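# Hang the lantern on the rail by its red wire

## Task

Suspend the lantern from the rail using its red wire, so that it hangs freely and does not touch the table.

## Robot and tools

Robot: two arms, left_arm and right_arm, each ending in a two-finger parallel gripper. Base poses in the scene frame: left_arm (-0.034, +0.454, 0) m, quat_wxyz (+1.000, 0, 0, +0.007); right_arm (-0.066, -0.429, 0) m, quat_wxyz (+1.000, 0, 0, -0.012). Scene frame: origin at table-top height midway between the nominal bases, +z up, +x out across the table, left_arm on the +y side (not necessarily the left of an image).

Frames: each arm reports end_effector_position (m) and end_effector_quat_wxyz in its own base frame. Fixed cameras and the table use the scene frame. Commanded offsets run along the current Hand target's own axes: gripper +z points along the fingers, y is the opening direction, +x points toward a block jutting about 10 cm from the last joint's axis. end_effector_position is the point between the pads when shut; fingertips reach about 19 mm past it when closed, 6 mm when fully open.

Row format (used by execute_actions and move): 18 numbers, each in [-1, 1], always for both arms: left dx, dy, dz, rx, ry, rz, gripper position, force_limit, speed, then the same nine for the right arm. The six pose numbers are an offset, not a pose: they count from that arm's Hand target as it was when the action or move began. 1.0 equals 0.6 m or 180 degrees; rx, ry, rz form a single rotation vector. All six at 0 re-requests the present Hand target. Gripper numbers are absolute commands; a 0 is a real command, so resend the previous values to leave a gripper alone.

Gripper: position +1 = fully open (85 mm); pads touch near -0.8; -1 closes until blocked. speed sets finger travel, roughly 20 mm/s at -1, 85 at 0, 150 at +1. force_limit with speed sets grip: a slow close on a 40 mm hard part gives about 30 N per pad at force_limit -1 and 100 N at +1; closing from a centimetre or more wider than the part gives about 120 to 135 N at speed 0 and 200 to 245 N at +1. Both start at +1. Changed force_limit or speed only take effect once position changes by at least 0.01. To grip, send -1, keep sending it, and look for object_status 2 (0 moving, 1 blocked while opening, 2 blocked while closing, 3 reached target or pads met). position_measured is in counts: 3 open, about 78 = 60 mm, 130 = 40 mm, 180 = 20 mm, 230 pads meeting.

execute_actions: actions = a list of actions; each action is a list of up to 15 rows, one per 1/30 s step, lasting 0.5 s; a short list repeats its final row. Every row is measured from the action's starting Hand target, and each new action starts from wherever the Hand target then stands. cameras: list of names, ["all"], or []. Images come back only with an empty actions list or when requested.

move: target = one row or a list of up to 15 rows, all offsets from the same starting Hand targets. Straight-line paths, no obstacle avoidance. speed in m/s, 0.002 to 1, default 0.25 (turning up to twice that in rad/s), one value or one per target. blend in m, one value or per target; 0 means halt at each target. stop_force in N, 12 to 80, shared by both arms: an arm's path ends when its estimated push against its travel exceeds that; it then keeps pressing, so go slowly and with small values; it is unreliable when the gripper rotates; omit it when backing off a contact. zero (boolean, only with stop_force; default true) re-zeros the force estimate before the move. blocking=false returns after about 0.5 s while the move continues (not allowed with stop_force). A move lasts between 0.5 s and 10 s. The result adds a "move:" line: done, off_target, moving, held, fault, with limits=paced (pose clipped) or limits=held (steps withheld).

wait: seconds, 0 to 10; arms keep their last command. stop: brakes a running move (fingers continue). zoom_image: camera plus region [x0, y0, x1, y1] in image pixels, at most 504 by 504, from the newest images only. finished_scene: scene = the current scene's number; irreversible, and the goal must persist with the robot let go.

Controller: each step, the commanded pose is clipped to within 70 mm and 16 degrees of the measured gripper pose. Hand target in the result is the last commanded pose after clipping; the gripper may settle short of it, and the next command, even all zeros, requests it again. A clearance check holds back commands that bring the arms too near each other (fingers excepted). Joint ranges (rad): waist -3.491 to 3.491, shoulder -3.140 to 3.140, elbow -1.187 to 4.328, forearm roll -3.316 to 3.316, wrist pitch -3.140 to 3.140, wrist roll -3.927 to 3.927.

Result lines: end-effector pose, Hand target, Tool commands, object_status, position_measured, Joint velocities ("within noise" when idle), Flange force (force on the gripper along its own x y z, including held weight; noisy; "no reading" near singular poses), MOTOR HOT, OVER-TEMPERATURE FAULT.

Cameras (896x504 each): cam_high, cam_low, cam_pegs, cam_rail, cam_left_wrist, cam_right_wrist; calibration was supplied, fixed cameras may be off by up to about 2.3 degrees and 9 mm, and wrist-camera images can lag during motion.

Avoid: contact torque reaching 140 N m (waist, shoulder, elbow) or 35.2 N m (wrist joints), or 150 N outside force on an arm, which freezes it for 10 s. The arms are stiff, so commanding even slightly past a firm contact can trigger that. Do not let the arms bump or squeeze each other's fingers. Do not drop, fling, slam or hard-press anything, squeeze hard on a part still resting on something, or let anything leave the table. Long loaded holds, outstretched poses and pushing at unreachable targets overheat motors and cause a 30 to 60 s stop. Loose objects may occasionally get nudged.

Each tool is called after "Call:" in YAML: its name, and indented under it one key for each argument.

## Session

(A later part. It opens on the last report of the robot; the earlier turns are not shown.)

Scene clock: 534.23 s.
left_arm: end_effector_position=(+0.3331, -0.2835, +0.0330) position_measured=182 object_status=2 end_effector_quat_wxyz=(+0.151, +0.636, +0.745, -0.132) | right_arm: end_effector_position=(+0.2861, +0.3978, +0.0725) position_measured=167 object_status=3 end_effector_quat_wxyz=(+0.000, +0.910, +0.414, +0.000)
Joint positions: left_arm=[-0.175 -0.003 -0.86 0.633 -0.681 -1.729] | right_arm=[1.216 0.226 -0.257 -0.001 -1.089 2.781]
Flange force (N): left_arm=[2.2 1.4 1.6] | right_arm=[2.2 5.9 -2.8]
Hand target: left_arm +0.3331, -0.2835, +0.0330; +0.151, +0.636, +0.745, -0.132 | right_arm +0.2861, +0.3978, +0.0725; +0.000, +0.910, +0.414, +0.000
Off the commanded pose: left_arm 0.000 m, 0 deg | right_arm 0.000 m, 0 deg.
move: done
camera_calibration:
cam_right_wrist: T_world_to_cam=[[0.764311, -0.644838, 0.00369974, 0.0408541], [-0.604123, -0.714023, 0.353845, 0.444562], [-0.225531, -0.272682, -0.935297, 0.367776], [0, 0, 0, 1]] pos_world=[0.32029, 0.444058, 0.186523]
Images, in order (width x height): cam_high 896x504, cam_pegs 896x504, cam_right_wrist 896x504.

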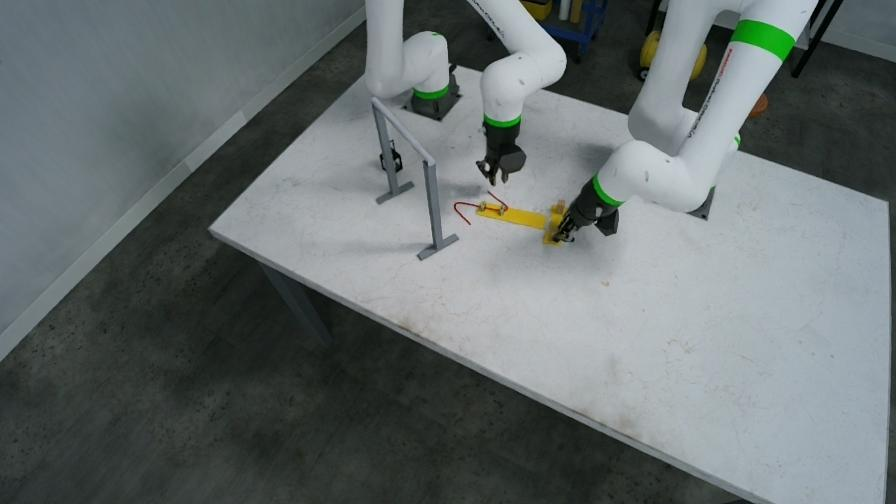

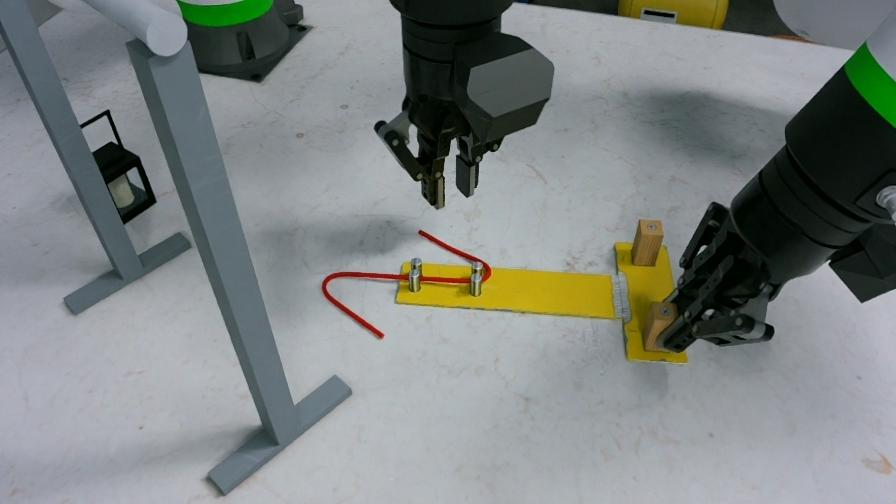

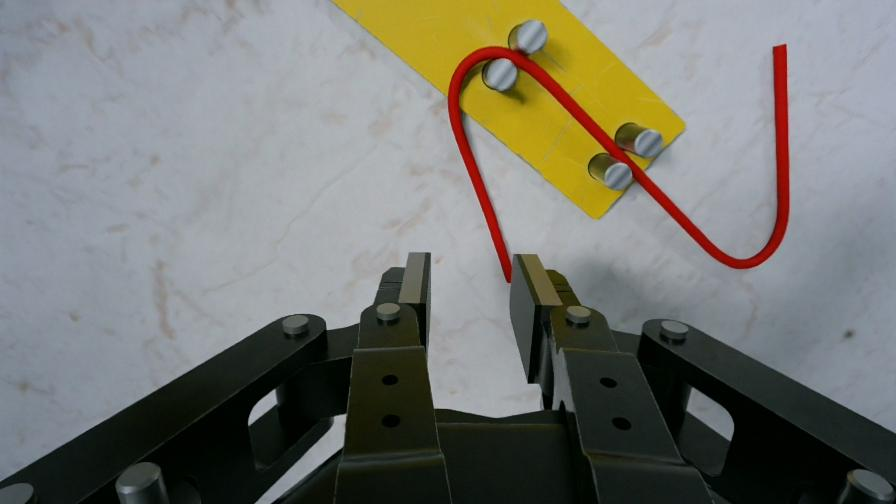

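Call:
move:
  target: [0,0,0,0,0,0,-1,0.3,-1,0.0072,0.0222,0.04,0,0,-0.1117,-0.4,0.3,-1]
  speed: 0.1
  cameras: ["cam_right_wrist"]

Scene clock: 563.37 s.
left_arm: end_effector_position=(+0.3331, -0.2835, +0.0330) position_measured=182 object_status=2 end_effector_quat_wxyz=(+0.151, +0.636, +0.745, -0.132) | right_arm: end_effector_position=(+0.2990, +0.3922, +0.0485) position_measured=179 object_status=3 end_effector_quat_wxyz=(+0.000, +0.824, +0.567, +0.000)
Joint positions: left_arm=[-0.175 -0.003 -0.86 0.633 -0.681 -1.729] | right_arm=[1.186 0.263 -0.274 0 -1.035 3.161]
Flange force (N): left_arm=[2.4 1.6 1.5] | right_arm=[0.4 6.2 -3.0]
Hand target: left_arm +0.3331, -0.2835, +0.0330; +0.151, +0.636, +0.745, -0.132 | right_arm +0.2989, +0.3923, +0.0485; +0.000, +0.824, +0.567, +0.000
Off the commanded pose: left_arm 0.000 m, 0 deg | right_arm 0.000 m, 0 deg.
move: done
camera_calibration:
cam_right_wrist: T_world_to_cam=[[0.939427, -0.34273, 0.00356106, -0.143388], [-0.321749, -0.878242, 0.353791, 0.436864], [-0.118127, -0.333507, -0.935318, 0.338463], [0, 0, 0, 1]] pos_world=[0.315245, 0.447409, 0.162522]
Images, in order (width x height): cam_right_wrist 896x504.

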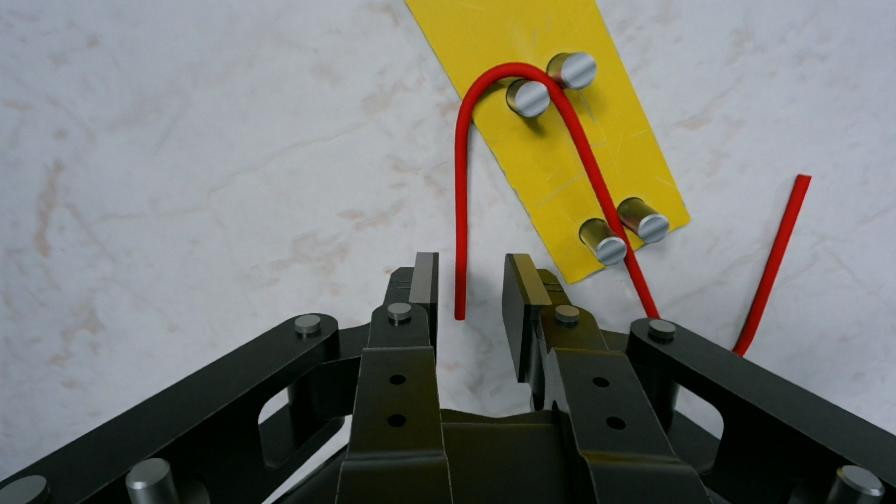

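Good alignment. Descend, cage, push open.

Call:
move:
  target: [0,0,0,0,0,0,-1,0.3,-1,0,-0.004,0.0467,0,0,0,-0.4,0.3,-1]
  speed: 0.08

Call:
move:
  target: [0,0,0,0,0,0,-1,0.3,-1,0,0,0,0,0,0,-0.68,0.3,-1]
  speed: 0.08

Call:
move:
  target:
    - [0,0,0,0,0,0,-1,0.3,-1,0.004,-0.0167,0,0,0,0.061,-0.68,0.3,-1]
    - [0,0,0,0,0,0,-1,0.3,-1,0.0115,-0.0327,0,0,0,0.122,-0.68,0.3,-1]
  speed: 0.08
  blend: 0.003
  cameras: ["cam_right_wrist","cam_pegs"]

Scene clock: 567.87 s.
left_arm: end_effector_position=(+0.3331, -0.2835, +0.0330) position_measured=182 object_status=2 end_effector_quat_wxyz=(+0.151, +0.636, +0.745, -0.132) | right_arm: end_effector_position=(+0.2967, +0.3931, +0.0204) position_measured=179 object_status=3 end_effector_quat_wxyz=(+0.000, +0.824, +0.567, +0.000)
Joint positions: left_arm=[-0.175 -0.003 -0.86 0.633 -0.681 -1.729] | right_arm=[1.191 0.3 -0.303 -0.001 -0.969 3.156]
Flange force (N): left_arm=[2.1 1.1 2.1] | right_arm=[0.2 6.3 -3.3]
Hand target: left_arm +0.3331, -0.2835, +0.0330; +0.151, +0.636, +0.745, -0.132 | right_arm +0.2967, +0.3931, +0.0204; +0.000, +0.824, +0.567, +0.000
Off the commanded pose: left_arm 0.000 m, 0 deg | right_arm 0.000 m, 0 deg.
move: done

Scene clock: 568.83 s.
left_arm: end_effector_position=(+0.3331, -0.2835, +0.0330) position_measured=182 object_status=2 end_effector_quat_wxyz=(+0.151, +0.636, +0.745, -0.132) | right_arm: end_effector_position=(+0.2967, +0.3931, +0.0204) position_measured=214 object_status=0 end_effector_quat_wxyz=(+0.000, +0.824, +0.567, +0.000)
Joint positions: left_arm=[-0.175 -0.003 -0.86 0.633 -0.681 -1.729] | right_arm=[1.191 0.3 -0.303 -0.001 -0.969 3.156]
Flange force (N): left_arm=[2.3 1.4 2.2] | right_arm=[0.4 6.8 -3.3]
Hand target: left_arm +0.3331, -0.2835, +0.0330; +0.151, +0.636, +0.745, -0.132 | right_arm +0.2967, +0.3931, +0.0204; +0.000, +0.824, +0.567, +0.000
Off the commanded pose: left_arm 0.000 m, 0 deg | right_arm 0.000 m, 0 deg.
move: done

Scene clock: 571.53 s.
left_arm: end_effector_position=(+0.3331, -0.2835, +0.0330) position_measured=182 object_status=2 end_effector_quat_wxyz=(+0.151, +0.636, +0.745, -0.132) | right_arm: end_effector_position=(+0.2808, +0.4066, +0.0205) position_measured=214 object_status=3 end_effector_quat_wxyz=(+0.000, +0.917, +0.400, +0.000)
Joint positions: left_arm=[-0.175 -0.003 -0.86 0.633 -0.681 -1.729] | right_arm=[1.232 0.303 -0.298 -0.001 -0.97 2.732]
Flange force (N): left_arm=[3.1 -1.7 0.7] | right_arm=[4.7 8.5 -3.2]
Hand target: left_arm +0.3331, -0.2835, +0.0330; +0.151, +0.636, +0.745, -0.132 | right_arm +0.2808, +0.4066, +0.0205; +0.000, +0.917, +0.400, +0.000
Off the commanded pose: left_arm 0.000 m, 0 deg | right_arm 0.000 m, 0 deg.
move: done
camera_calibration:
cam_right_wrist: T_world_to_cam=[[0.742923, -0.669368, 0.00348826, 0.0667427], [-0.62697, -0.694023, 0.353894, 0.464348], [-0.234464, -0.265103, -0.935279, 0.319782], [0, 0, 0, 1]] pos_world=[0.316525, 0.451719, 0.134522]
Images, in order (width x height): cam_pegs 896x504, cam_right_wrist 896x504.

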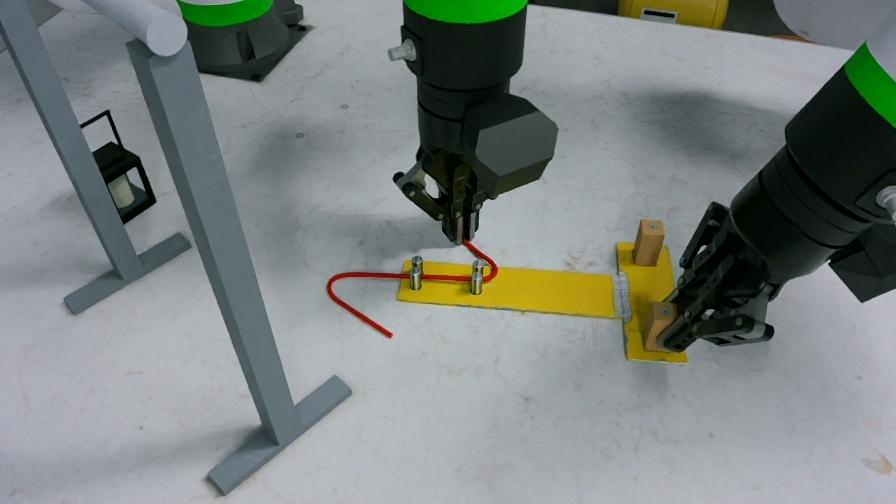

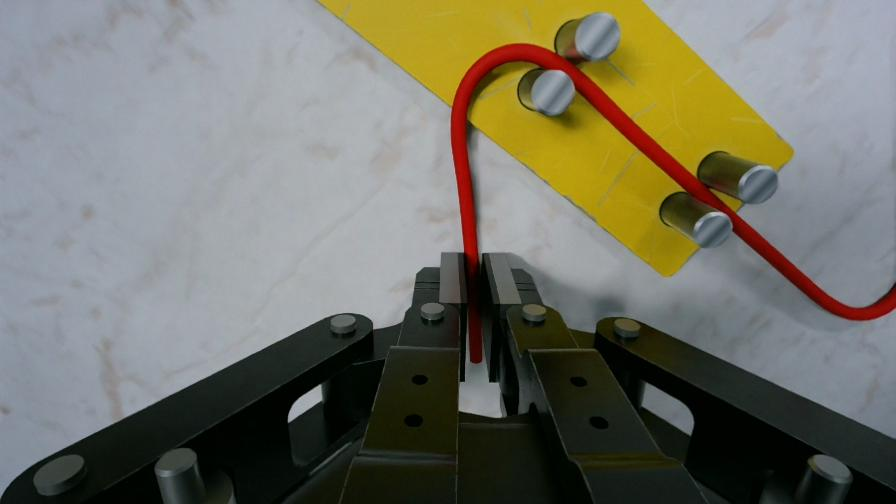

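Call:
move:
  target: [0,0,0,0,0,0,-1,0.3,-1,0.002,-0.014,0,0,0,0.05,-0.68,0.3,-1]
  speed: 0.06

Call:
move:
  target:
    - [0,0,0,0,0,0,-1,0.3,-1,0,0.008,0,0,0,0,-0.3,0.3,-1]
    - [0,0,0,0,0,0,-1,0.3,-1,0,0.008,-0.09,0,0,0,-0.3,0.3,-1]
  speed: 0.1
  cameras: ["cam_right_wrist","cam_pegs"]

Scene clock: 576.00 s.
left_arm: end_effector_position=(+0.3331, -0.2835, +0.0330) position_measured=182 object_status=2 end_effector_quat_wxyz=(+0.151, +0.636, +0.745, -0.132) | right_arm: end_effector_position=(+0.2754, +0.4132, +0.0204) position_measured=214 object_status=3 end_effector_quat_wxyz=(+0.000, +0.945, +0.327, +0.000)
Joint positions: left_arm=[-0.175 -0.003 -0.86 0.633 -0.681 -1.729] | right_arm=[1.247 0.309 -0.291 -0.001 -0.972 2.56]
Flange force (N): left_arm=[3.2 -1.9 0.6] | right_arm=[6.3 7.9 -3.5]
Hand target: left_arm +0.3331, -0.2835, +0.0330; +0.151, +0.636, +0.745, -0.132 | right_arm +0.2755, +0.4132, +0.0205; +0.000, +0.945, +0.327, +0.000
Off the commanded pose: left_arm 0.000 m, 0 deg | right_arm 0.000 m, 0 deg.
move: done

Scene clock: 577.40 s.
left_arm: end_effector_position=(+0.3331, -0.2835, +0.0330) position_measured=182 object_status=2 end_effector_quat_wxyz=(+0.151, +0.636, +0.745, -0.132) | right_arm: end_effector_position=(+0.2785, +0.4094, +0.0745) position_measured=167 object_status=3 end_effector_quat_wxyz=(+0.000, +0.945, +0.327, +0.000)
Joint positions: left_arm=[-0.175 -0.003 -0.86 0.633 -0.681 -1.729] | right_arm=[1.239 0.236 -0.24 -0.001 -1.096 2.568]
Flange force (N): left_arm=[1.8 1.6 1.8] | right_arm=[3.2 5.5 -3.0]
Hand target: left_arm +0.3331, -0.2835, +0.0330; +0.151, +0.636, +0.745, -0.132 | right_arm +0.2785, +0.4094, +0.0745; +0.000, +0.945, +0.327, +0.000
Off the commanded pose: left_arm 0.000 m, 0 deg | right_arm 0.000 m, 0 deg.
move: done
camera_calibration:
cam_right_wrist: T_world_to_cam=[[0.629187, -0.777244, 0.00385663, 0.145939], [-0.727815, -0.587418, 0.353873, 0.430183], [-0.27278, -0.225459, -0.935286, 0.364933], [0, 0, 0, 1]] pos_world=[0.320817, 0.448405, 0.188524]
Images, in order (width x height): cam_pegs 896x504, cam_right_wrist 896x504.

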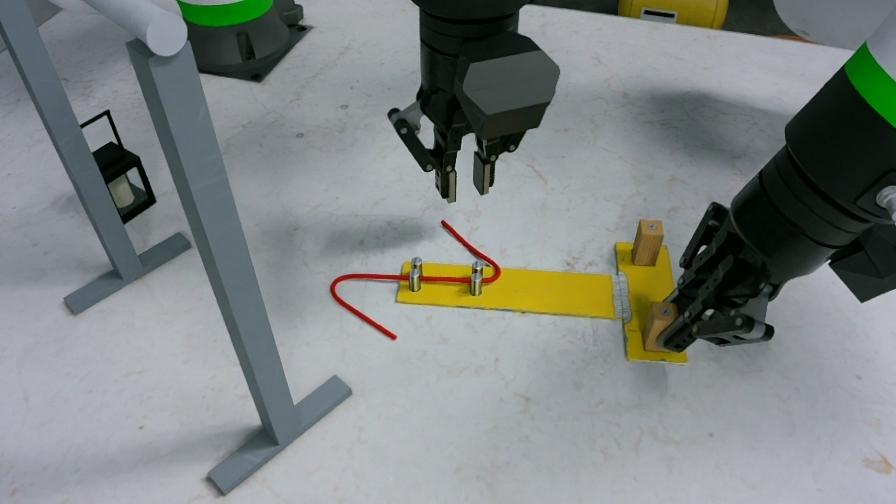

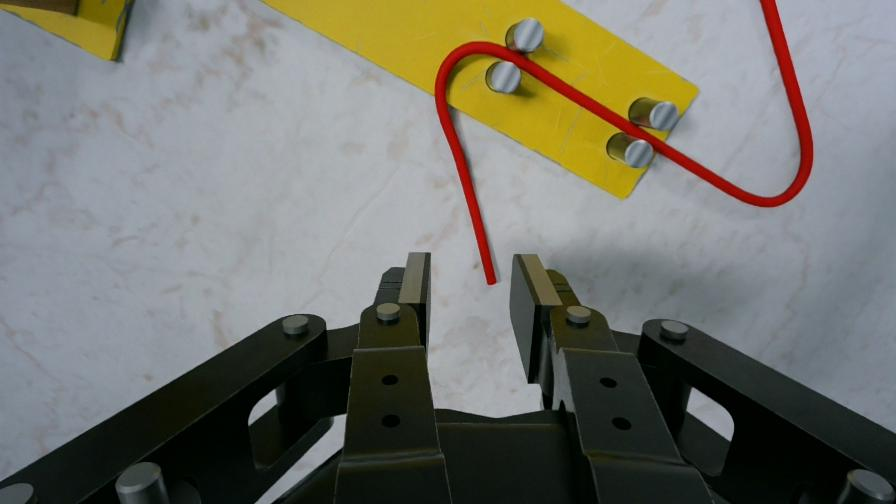

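Call:
move:
  target:
    - [0,0,0,0,0,0,-1,0.3,-1,0.08,0.07,0,0,0,0.3,-0.4,0.3,-0.5]
    - [0,0,0,0,0,0,-1,0.3,-1,0.0893,0.0837,0,0,0,0.657,-0.4,0.3,-0.5]
  speed: 0.2
  blend: 0.01
  cameras: ["cam_right_wrist","cam_pegs"]

Scene clock: 592.13 s.
left_arm: end_effector_position=(+0.3331, -0.2835, +0.0330) position_measured=182 object_status=2 end_effector_quat_wxyz=(+0.151, +0.636, +0.745, -0.132) | right_arm: end_effector_position=(+0.3517, +0.4030, +0.0745) position_measured=179 object_status=3 end_effector_quat_wxyz=(+0.000, +0.765, -0.644, +0.000)
Joint positions: left_arm=[-0.175 -0.003 -0.86 0.633 -0.681 -1.729] | right_arm=[1.099 0.327 -0.121 0 -1.123 0.644]
Flange force (N): left_arm=[1.6 1.4 1.9] | right_arm=[3.0 -5.4 -3.0]
Hand target: left_arm +0.3331, -0.2835, +0.0330; +0.151, +0.636, +0.745, -0.132 | right_arm +0.3516, +0.4030, +0.0744; +0.000, +0.765, -0.644, +0.000
Off the commanded pose: left_arm 0.000 m, 0 deg | right_arm 0.000 m, 0 deg.
move: done
camera_calibration:
cam_right_wrist: T_world_to_cam=[[-0.982516, -0.186116, 0.00473982, 0.423433], [-0.172518, 0.919713, 0.352656, -0.322819], [-0.0699942, 0.345672, -0.935741, 0.0819529], [0, 0, 0, 1]] pos_world=[0.366074, 0.34738, 0.188524]
Images, in order (width x height): cam_pegs 896x504, cam_right_wrist 896x504.

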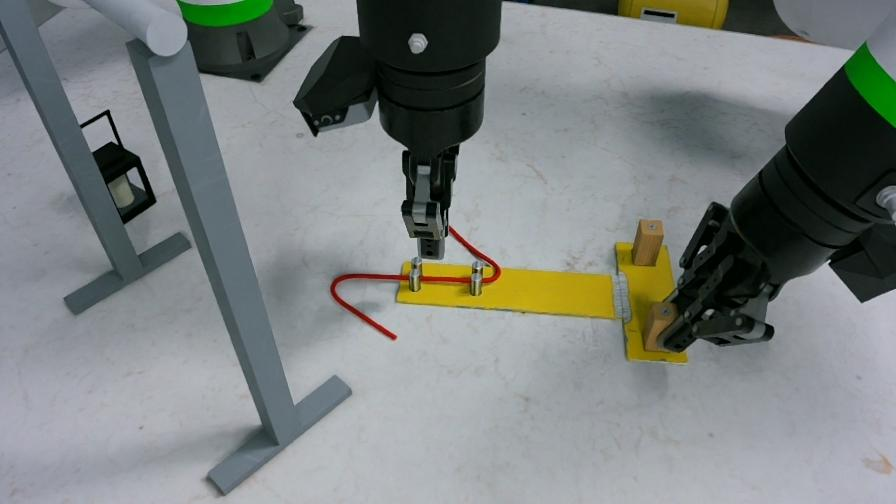

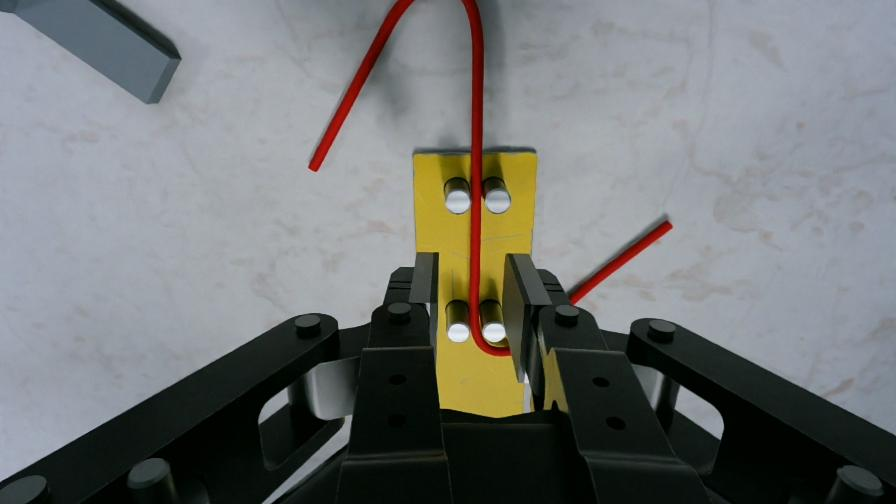

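Call:
move:
  target: [0,0,0,0,0,0,-1,0.3,-1,0,0.0025,0.0837,0,0,0,-0.4,0.3,-0.5]
  speed: 0.08

Call:
move:
  target: [0,0,0,0,0,0,-1,0.3,-1,0,0,0,0,0,0,-1,0.3,-1]
  speed: 0.08
  cameras: ["cam_right_wrist","cam_pegs"]

Scene clock: 597.03 s.
left_arm: end_effector_position=(+0.3331, -0.2835, +0.0330) position_measured=182 object_status=2 end_effector_quat_wxyz=(+0.151, +0.636, +0.745, -0.132) | right_arm: end_effector_position=(+0.3501, +0.4027, +0.0242) position_measured=179 object_status=3 end_effector_quat_wxyz=(+0.000, +0.765, -0.644, +0.000)
Joint positions: left_arm=[-0.175 -0.003 -0.86 0.633 -0.681 -1.729] | right_arm=[1.101 0.384 -0.176 -0.001 -1.011 0.642]
Flange force (N): left_arm=[2.1 1.2 1.1] | right_arm=[3.0 -5.1 -3.1]
Hand target: left_arm +0.3331, -0.2835, +0.0330; +0.151, +0.636, +0.745, -0.132 | right_arm +0.3501, +0.4027, +0.0242; +0.000, +0.765, -0.644, +0.000
Off the commanded pose: left_arm 0.000 m, 0 deg | right_arm 0.000 m, 0 deg.
move: done

Scene clock: 598.47 s.
left_arm: end_effector_position=(+0.3331, -0.2835, +0.0331) position_measured=182 object_status=2 end_effector_quat_wxyz=(+0.151, +0.636, +0.745, -0.132) | right_arm: end_effector_position=(+0.3501, +0.4027, +0.0242) position_measured=226 object_status=0 end_effector_quat_wxyz=(+0.000, +0.765, -0.644, +0.000)
Joint positions: left_arm=[-0.175 -0.003 -0.86 0.633 -0.681 -1.729] | right_arm=[1.101 0.384 -0.176 -0.001 -1.011 0.642]
Flange force (N): left_arm=[3.8 5.7 1.1] | right_arm=[5.0 -0.8 -3.3]
Hand target: left_arm +0.3331, -0.2835, +0.0330; +0.151, +0.636, +0.745, -0.132 | right_arm +0.3501, +0.4027, +0.0242; +0.000, +0.765, -0.644, +0.000
Off the commanded pose: left_arm 0.000 m, 0 deg | right_arm 0.000 m, 0 deg.
move: done
camera_calibration:
cam_right_wrist: T_world_to_cam=[[-0.982499, -0.186206, 0.00470499, 0.422073], [-0.172615, 0.919694, 0.352656, -0.305039], [-0.069994, 0.345672, -0.935741, 0.0348767], [0, 0, 0, 1]] pos_world=[0.364474, 0.347079, 0.138223]
Images, in order (width x height): cam_pegs 896x504, cam_right_wrist 896x504.

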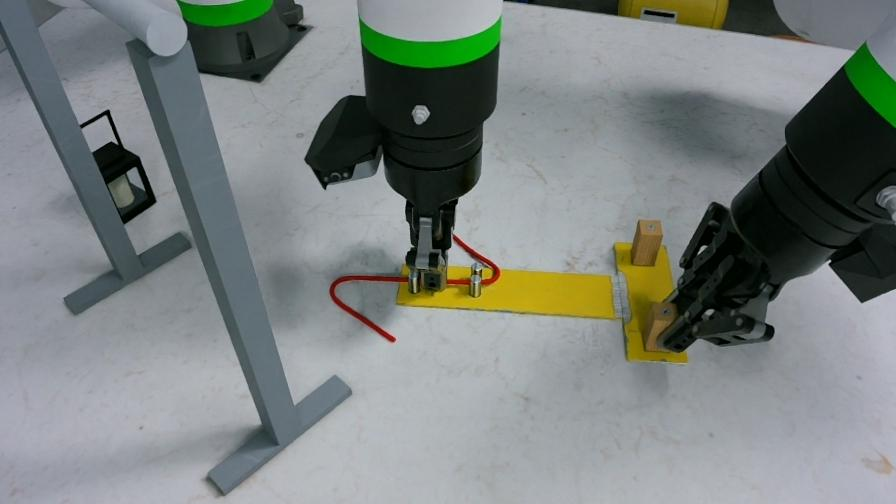

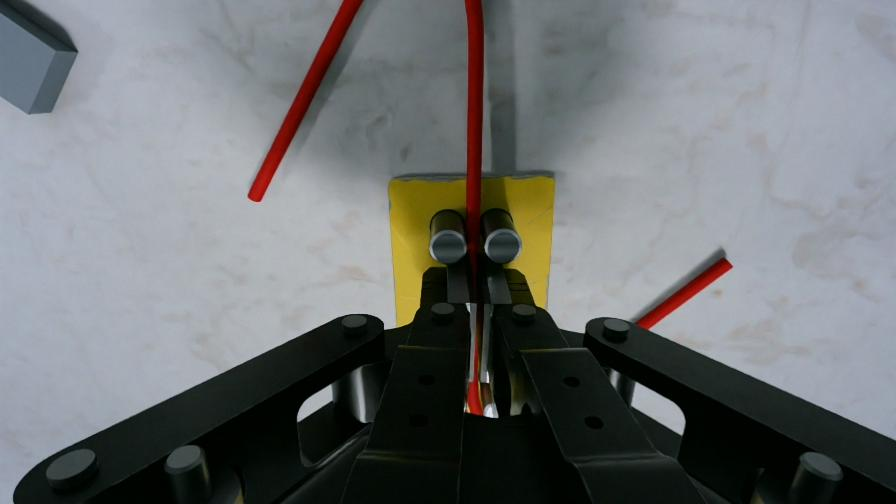

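Call:
move:
  target: [0,0,0,0,0,0,-1,0.3,-1,0,0,-0.1,0,0,0,-1,0.3,-1]
  speed: 0.04
  cameras: ["cam_right_wrist","cam_pegs"]

Scene clock: 601.77 s.
left_arm: end_effector_position=(+0.3331, -0.2835, +0.0330) position_measured=182 object_status=2 end_effector_quat_wxyz=(+0.151, +0.636, +0.745, -0.132) | right_arm: end_effector_position=(+0.3502, +0.4027, +0.0842) position_measured=226 object_status=2 end_effector_quat_wxyz=(+0.000, +0.765, -0.644, +0.000)
Joint positions: left_arm=[-0.175 -0.003 -0.86 0.633 -0.681 -1.729] | right_arm=[1.101 0.314 -0.114 0 -1.144 0.642]
Flange force (N): left_arm=[2.2 1.0 1.4] | right_arm=[2.9 -5.4 -2.9]
Hand target: left_arm +0.3331, -0.2835, +0.0330; +0.151, +0.636, +0.745, -0.132 | right_arm +0.3502, +0.4027, +0.0842; +0.000, +0.765, -0.644, +0.000
Off the commanded pose: left_arm 0.000 m, 0 deg | right_arm 0.000 m, 0 deg.
move: done
camera_calibration:
cam_right_wrist: T_world_to_cam=[[-0.982503, -0.18619, 0.00460628, 0.421904], [-0.172635, 0.919697, 0.35264, -0.326206], [-0.0698945, 0.345675, -0.935748, 0.0910855], [0, 0, 0, 1]] pos_world=[0.364574, 0.347079, 0.198323]
Images, in order (width x height): cam_pegs 896x504, cam_right_wrist 896x504.

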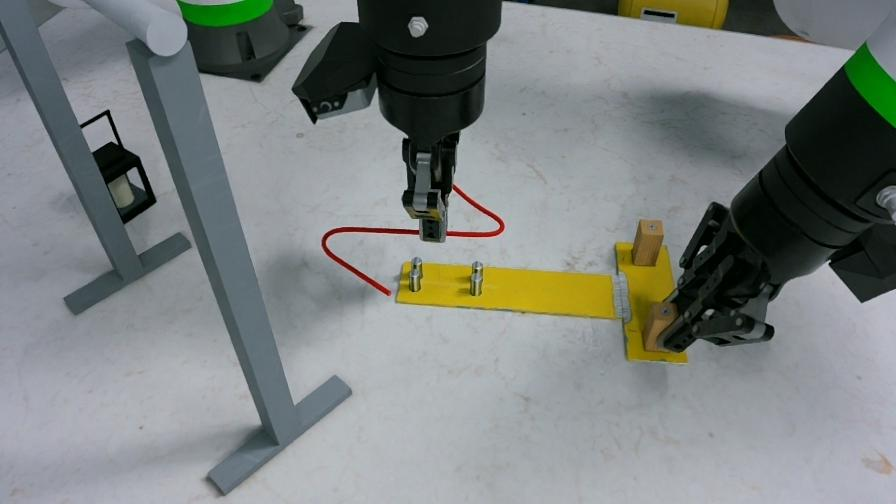

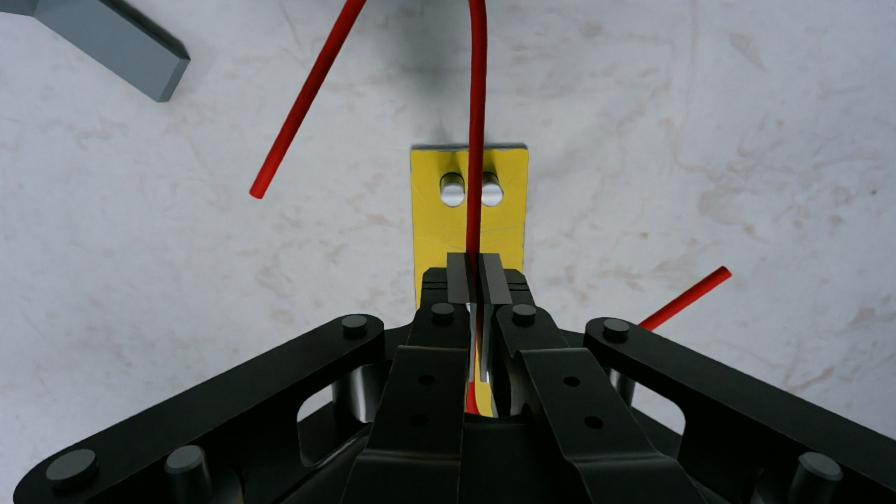

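Call:
move:
  target:
    - [0,0,0,0,0,0,-1,0.3,-1,-0.0255,0.148,0,0,0,0,-1,0.3,-1]
    - [0,0,0,0,0,0,-1,0.3,-1,-0.0255,0.148,0.104,0,0,0,-1,0.3,-1]
  speed: [0.15,0.08]

Call:
move:
  target: [0,0,0,0,0,0,-1,0.3,-1,0,0,0,0,0,0,-0.4,0.3,-1]
  speed: 0.1

Call:
move:
  target: [0,0,0,0,0,0,-1,0.3,-1,0,0,-0.1,0,0,0,-0.4,0.3,-1]
  speed: 0.1
  cameras: ["cam_right_wrist","cam_pegs","cam_rail"]

Scene clock: 613.33 s.
left_arm: end_effector_position=(+0.3331, -0.2835, +0.0330) position_measured=182 object_status=2 end_effector_quat_wxyz=(+0.151, +0.636, +0.745, -0.132) | right_arm: end_effector_position=(+0.2600, +0.4026, +0.0219) position_measured=226 object_status=2 end_effector_quat_wxyz=(+0.000, +0.765, -0.644, +0.000)
Joint positions: left_arm=[-0.175 -0.003 -0.86 0.633 -0.681 -1.729] | right_arm=[1.272 0.269 -0.34 -0.001 -0.963 0.472]
Flange force (N): left_arm=[2.2 1.1 1.7] | right_arm=[2.9 -6.1 -4.4]
Hand target: left_arm +0.3331, -0.2835, +0.0330; +0.151, +0.636, +0.745, -0.132 | right_arm +0.2600, +0.4026, +0.0219; +0.000, +0.765, -0.644, +0.000
Off the commanded pose: left_arm 0.000 m, 0 deg | right_arm 0.000 m, 0 deg.
move: done

Scene clock: 614.50 s.
left_arm: end_effector_position=(+0.3331, -0.2835, +0.0330) position_measured=182 object_status=2 end_effector_quat_wxyz=(+0.151, +0.636, +0.745, -0.132) | right_arm: end_effector_position=(+0.2600, +0.4025, +0.0218) position_measured=179 object_status=0 end_effector_quat_wxyz=(+0.000, +0.765, -0.644, +0.000)
Joint positions: left_arm=[-0.175 -0.003 -0.86 0.633 -0.681 -1.729] | right_arm=[1.272 0.269 -0.34 -0.001 -0.963 0.472]
Flange force (N): left_arm=[1.7 1.1 1.1] | right_arm=[3.1 -6.7 -3.0]
Hand target: left_arm +0.3331, -0.2835, +0.0330; +0.151, +0.636, +0.745, -0.132 | right_arm +0.2600, +0.4026, +0.0219; +0.000, +0.765, -0.644, +0.000
Off the commanded pose: left_arm 0.000 m, 0 deg | right_arm 0.000 m, 0 deg.
move: done

Scene clock: 615.43 s.
left_arm: end_effector_position=(+0.3331, -0.2835, +0.0330) position_measured=182 object_status=2 end_effector_quat_wxyz=(+0.151, +0.636, +0.745, -0.132) | right_arm: end_effector_position=(+0.2601, +0.4026, +0.0819) position_measured=179 object_status=3 end_effector_quat_wxyz=(+0.000, +0.765, -0.644, +0.000)
Joint positions: left_arm=[-0.175 -0.003 -0.86 0.633 -0.681 -1.729] | right_arm=[1.272 0.19 -0.276 -0.001 -1.105 0.471]
Flange force (N): left_arm=[1.8 1.0 1.8] | right_arm=[2.7 -6.1 -3.3]
Hand target: left_arm +0.3331, -0.2835, +0.0330; +0.151, +0.636, +0.745, -0.132 | right_arm +0.2600, +0.4026, +0.0819; +0.000, +0.765, -0.644, +0.000
Off the commanded pose: left_arm 0.000 m, 0 deg | right_arm 0.000 m, 0 deg.
move: done
camera_calibration:
cam_right_wrist: T_world_to_cam=[[-0.982506, -0.186172, 0.00461313, 0.333366], [-0.172616, 0.9197, 0.35264, -0.340829], [-0.0698945, 0.345675, -0.935748, 0.0825768], [0, 0, 0, 1]] pos_world=[0.274474, 0.346979, 0.195923]
Images, in order (width x height): cam_pegs 896x504, cam_rail 896x504, cam_right_wrist 896x504.

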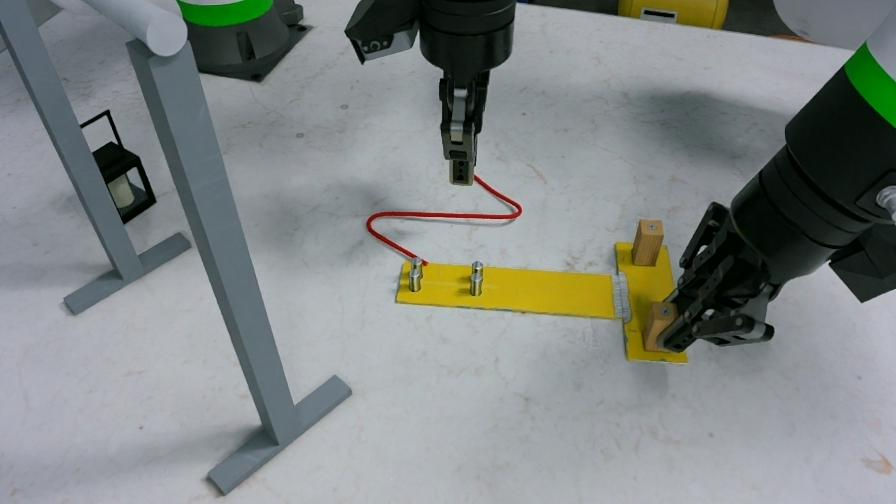

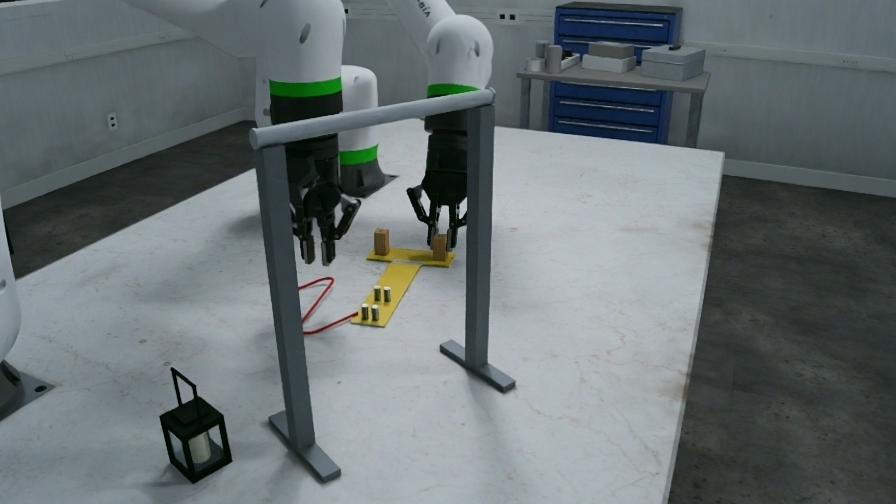

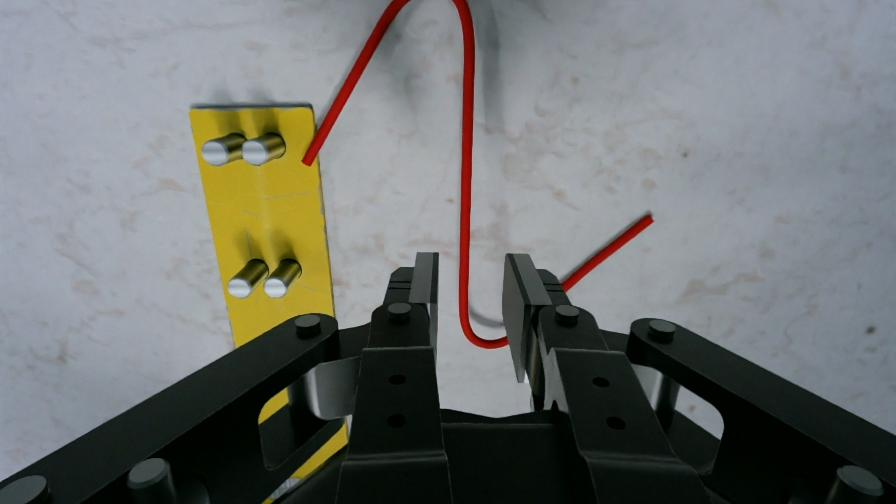

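Call:
zoom_image:
  camera: "cam_rail"
  region: [130, 350, 260, 500]

Scaled by 3.360.

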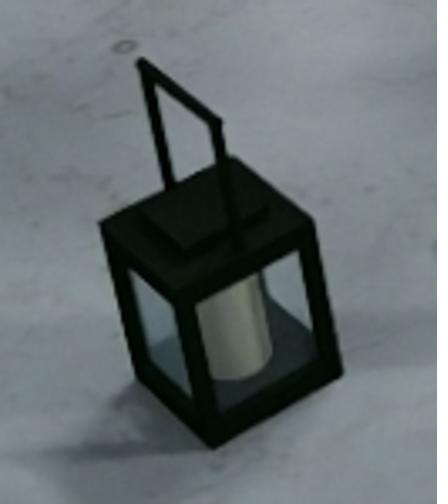

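Call:
move:
  target:
    - [0,0,0,0,0,0,0.43,0.3,-0.3,0.1713,0.0127,-0.23,0,0,0,0,0.3,-0.3]
    - [0,0,-0.133,0,0,0,0.43,0.3,-0.3,0.573,-0.0197,-0.1467,0,0,-0.348,0,0.3,-0.3]
    - [-0.4128,-0.2442,-0.0523,0,0.128,0,0.43,0.3,-0.3,0.573,-0.0197,-0.1467,0,0,-0.348,0,0.3,-0.3]
  speed: 0.25
  blend: 0.02
  cameras: ["cam_right_wrist","cam_left_wrist","cam_pegs","cam_rail"]

Scene clock: 644.90 s.
left_arm: end_effector_position=(+0.2227, -0.5192, +0.1598) position_measured=75 object_status=3 end_effector_quat_wxyz=(-0.001, +0.649, +0.761, -0.002) | right_arm: end_effector_position=(+0.3306, +0.0659, +0.1700) position_measured=129 object_status=3 end_effector_quat_wxyz=(+0.000, +0.988, -0.152, +0.000)
Joint positions: left_arm=[-0.931 0.327 0.088 0.005 -1.333 -0.483] | right_arm=[0.593 -0.265 -0.495 0 -1.341 2.243]
Flange force (N): left_arm=[-0.6 1.4 1.2] | right_arm=[7.7 6.1 -3.3]
Hand target: left_arm +0.2227, -0.5192, +0.1598; -0.001, +0.649, +0.761, -0.002 | right_arm +0.3306, +0.0659, +0.1700; +0.000, +0.988, -0.152, +0.000
Off the commanded pose: left_arm 0.000 m, 0 deg | right_arm 0.000 m, 0 deg.
move: done; blend cut to 0 m at target 1
camera_calibration:
cam_left_wrist: T_world_to_cam=[[0.985047, 0.171992, 0.010066, -0.125831], [0.159466, -0.932304, 0.324621, -0.549186], [0.0652169, -0.318162, -0.94579, 0.103412], [0, 0, 0, 1]] pos_world=[0.204781, -0.457465, 0.27735]
cam_right_wrist: T_world_to_cam=[[-0.286179, -0.958165, 0.0046097, 0.160236], [-0.895812, 0.269257, 0.353584, 0.231678], [-0.340033, 0.0970588, -0.935391, 0.392009], [0, 0, 0, 1]] pos_world=[0.386692, 0.0531041, 0.284026]
Images, in order (width x height): cam_pegs 896x504, cam_rail 896x504, cam_left_wrist 896x504, cam_right_wrist 896x504.

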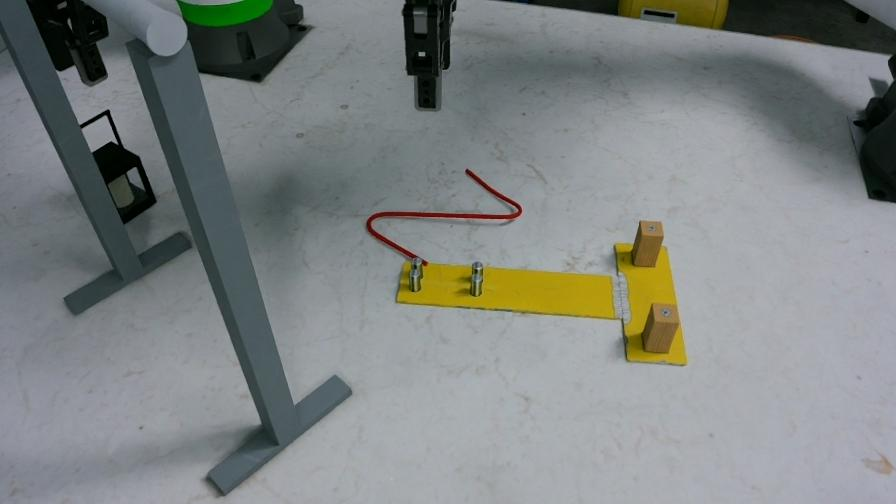

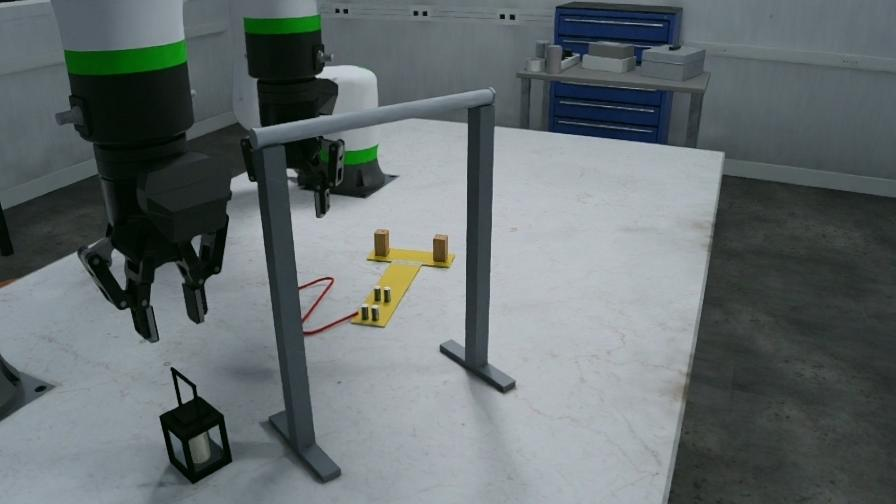

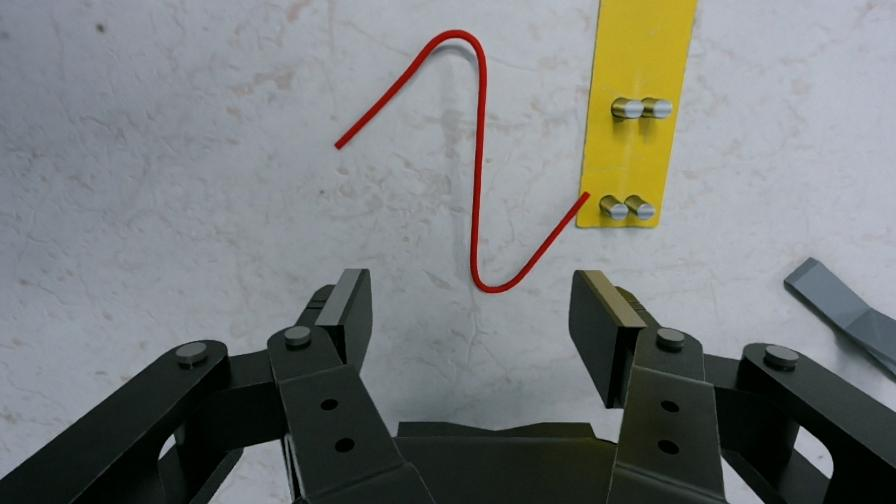

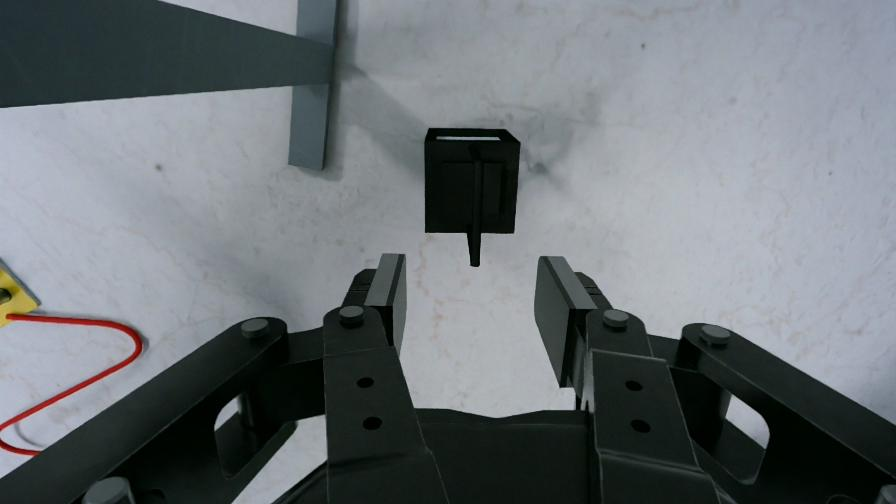

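Call:
move:
  target: [0.0028,0.0227,0.1667,0,0,0.008,-0.2,0.3,-0.3,0.0245,0.0033,0.1167,0,0,0,0,0.3,-0.3]
  speed: 0.12
  cameras: ["cam_right_wrist","cam_left_wrist","cam_rail"]

Scene clock: 658.83 s.
left_arm: end_effector_position=(+0.2355, -0.5156, +0.0597) position_measured=154 object_status=3 end_effector_quat_wxyz=(-0.001, +0.659, +0.752, -0.002) | right_arm: end_effector_position=(+0.3440, +0.0596, +0.1000) position_measured=129 object_status=3 end_effector_quat_wxyz=(+0.000, +0.988, -0.152, +0.000)
Joint positions: left_arm=[-0.908 0.414 -0.04 0.005 -1.117 -0.532] | right_arm=[0.553 -0.166 -0.59 0 -1.147 2.283]
Flange force (N): left_arm=[-0.2 1.5 1.2] | right_arm=[6.7 5.8 -3.4]
Hand target: left_arm +0.2355, -0.5156, +0.0597; -0.001, +0.659, +0.752, -0.002 | right_arm +0.3440, +0.0596, +0.1000; +0.000, +0.988, -0.152, +0.000
Off the commanded pose: left_arm 0.000 m, 0 deg | right_arm 0.000 m, 0 deg.
move: done
camera_calibration:
cam_left_wrist: T_world_to_cam=[[0.989053, 0.147214, 0.010082, -0.151761], [0.136006, -0.935988, 0.324697, -0.511781], [0.0572367, -0.319772, -0.945764, 0.0100933], [0, 0, 0, 1]] pos_world=[0.219128, -0.453452, 0.17725]
cam_right_wrist: T_world_to_cam=[[-0.286179, -0.958165, 0.0046097, 0.158357], [-0.895812, 0.269257, 0.353584, 0.270129], [-0.340033, 0.0970588, -0.935391, 0.3317], [0, 0, 0, 1]] pos_world=[0.400092, 0.0468041, 0.214026]
Images, in order (width x height): cam_rail 896x504, cam_left_wrist 896x504, cam_right_wrist 896x504.

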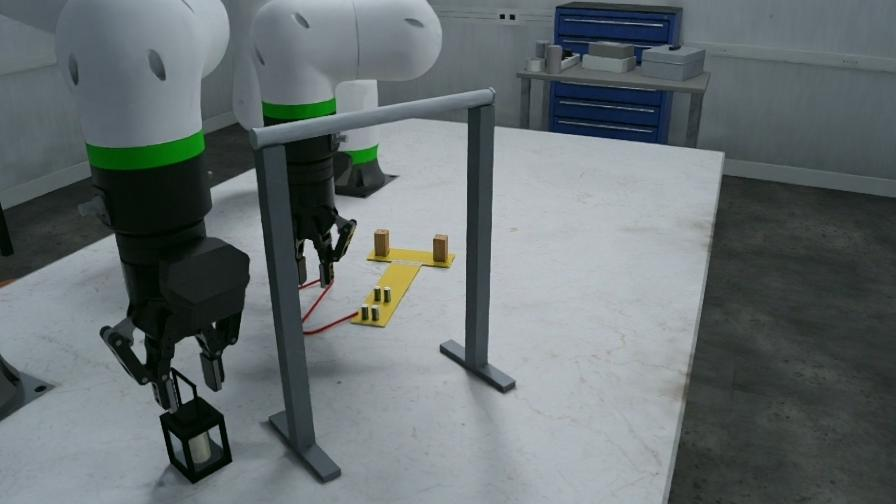

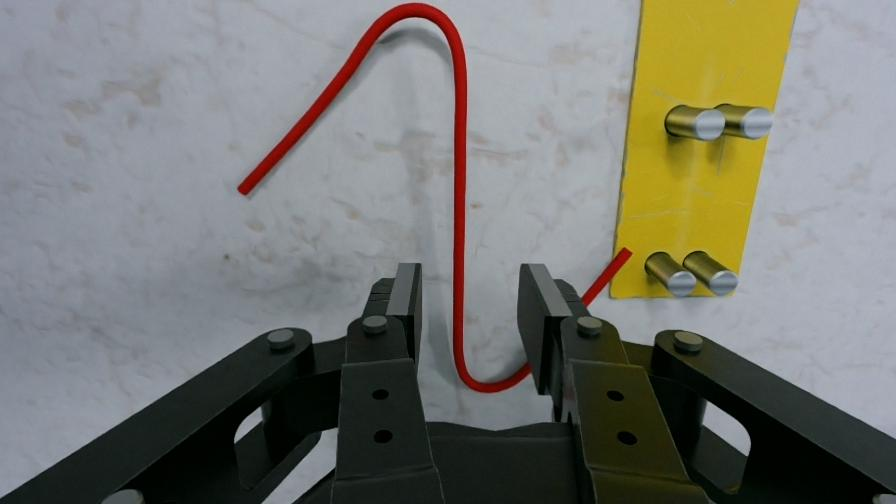

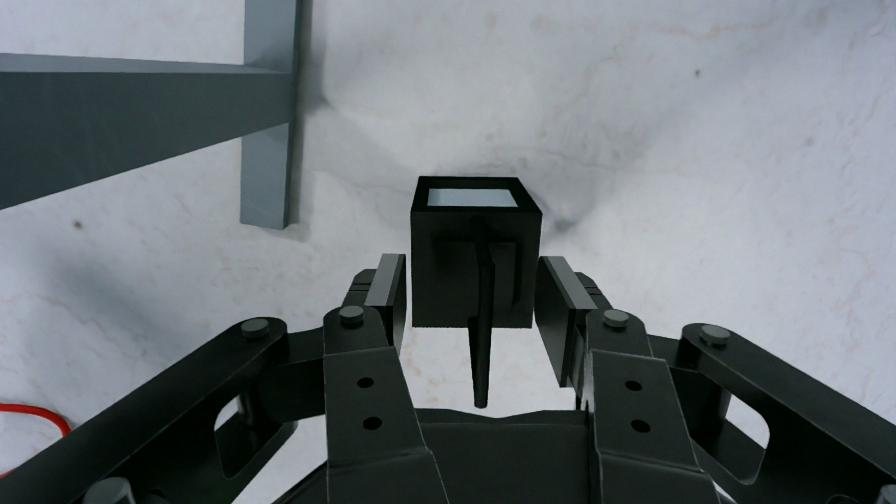

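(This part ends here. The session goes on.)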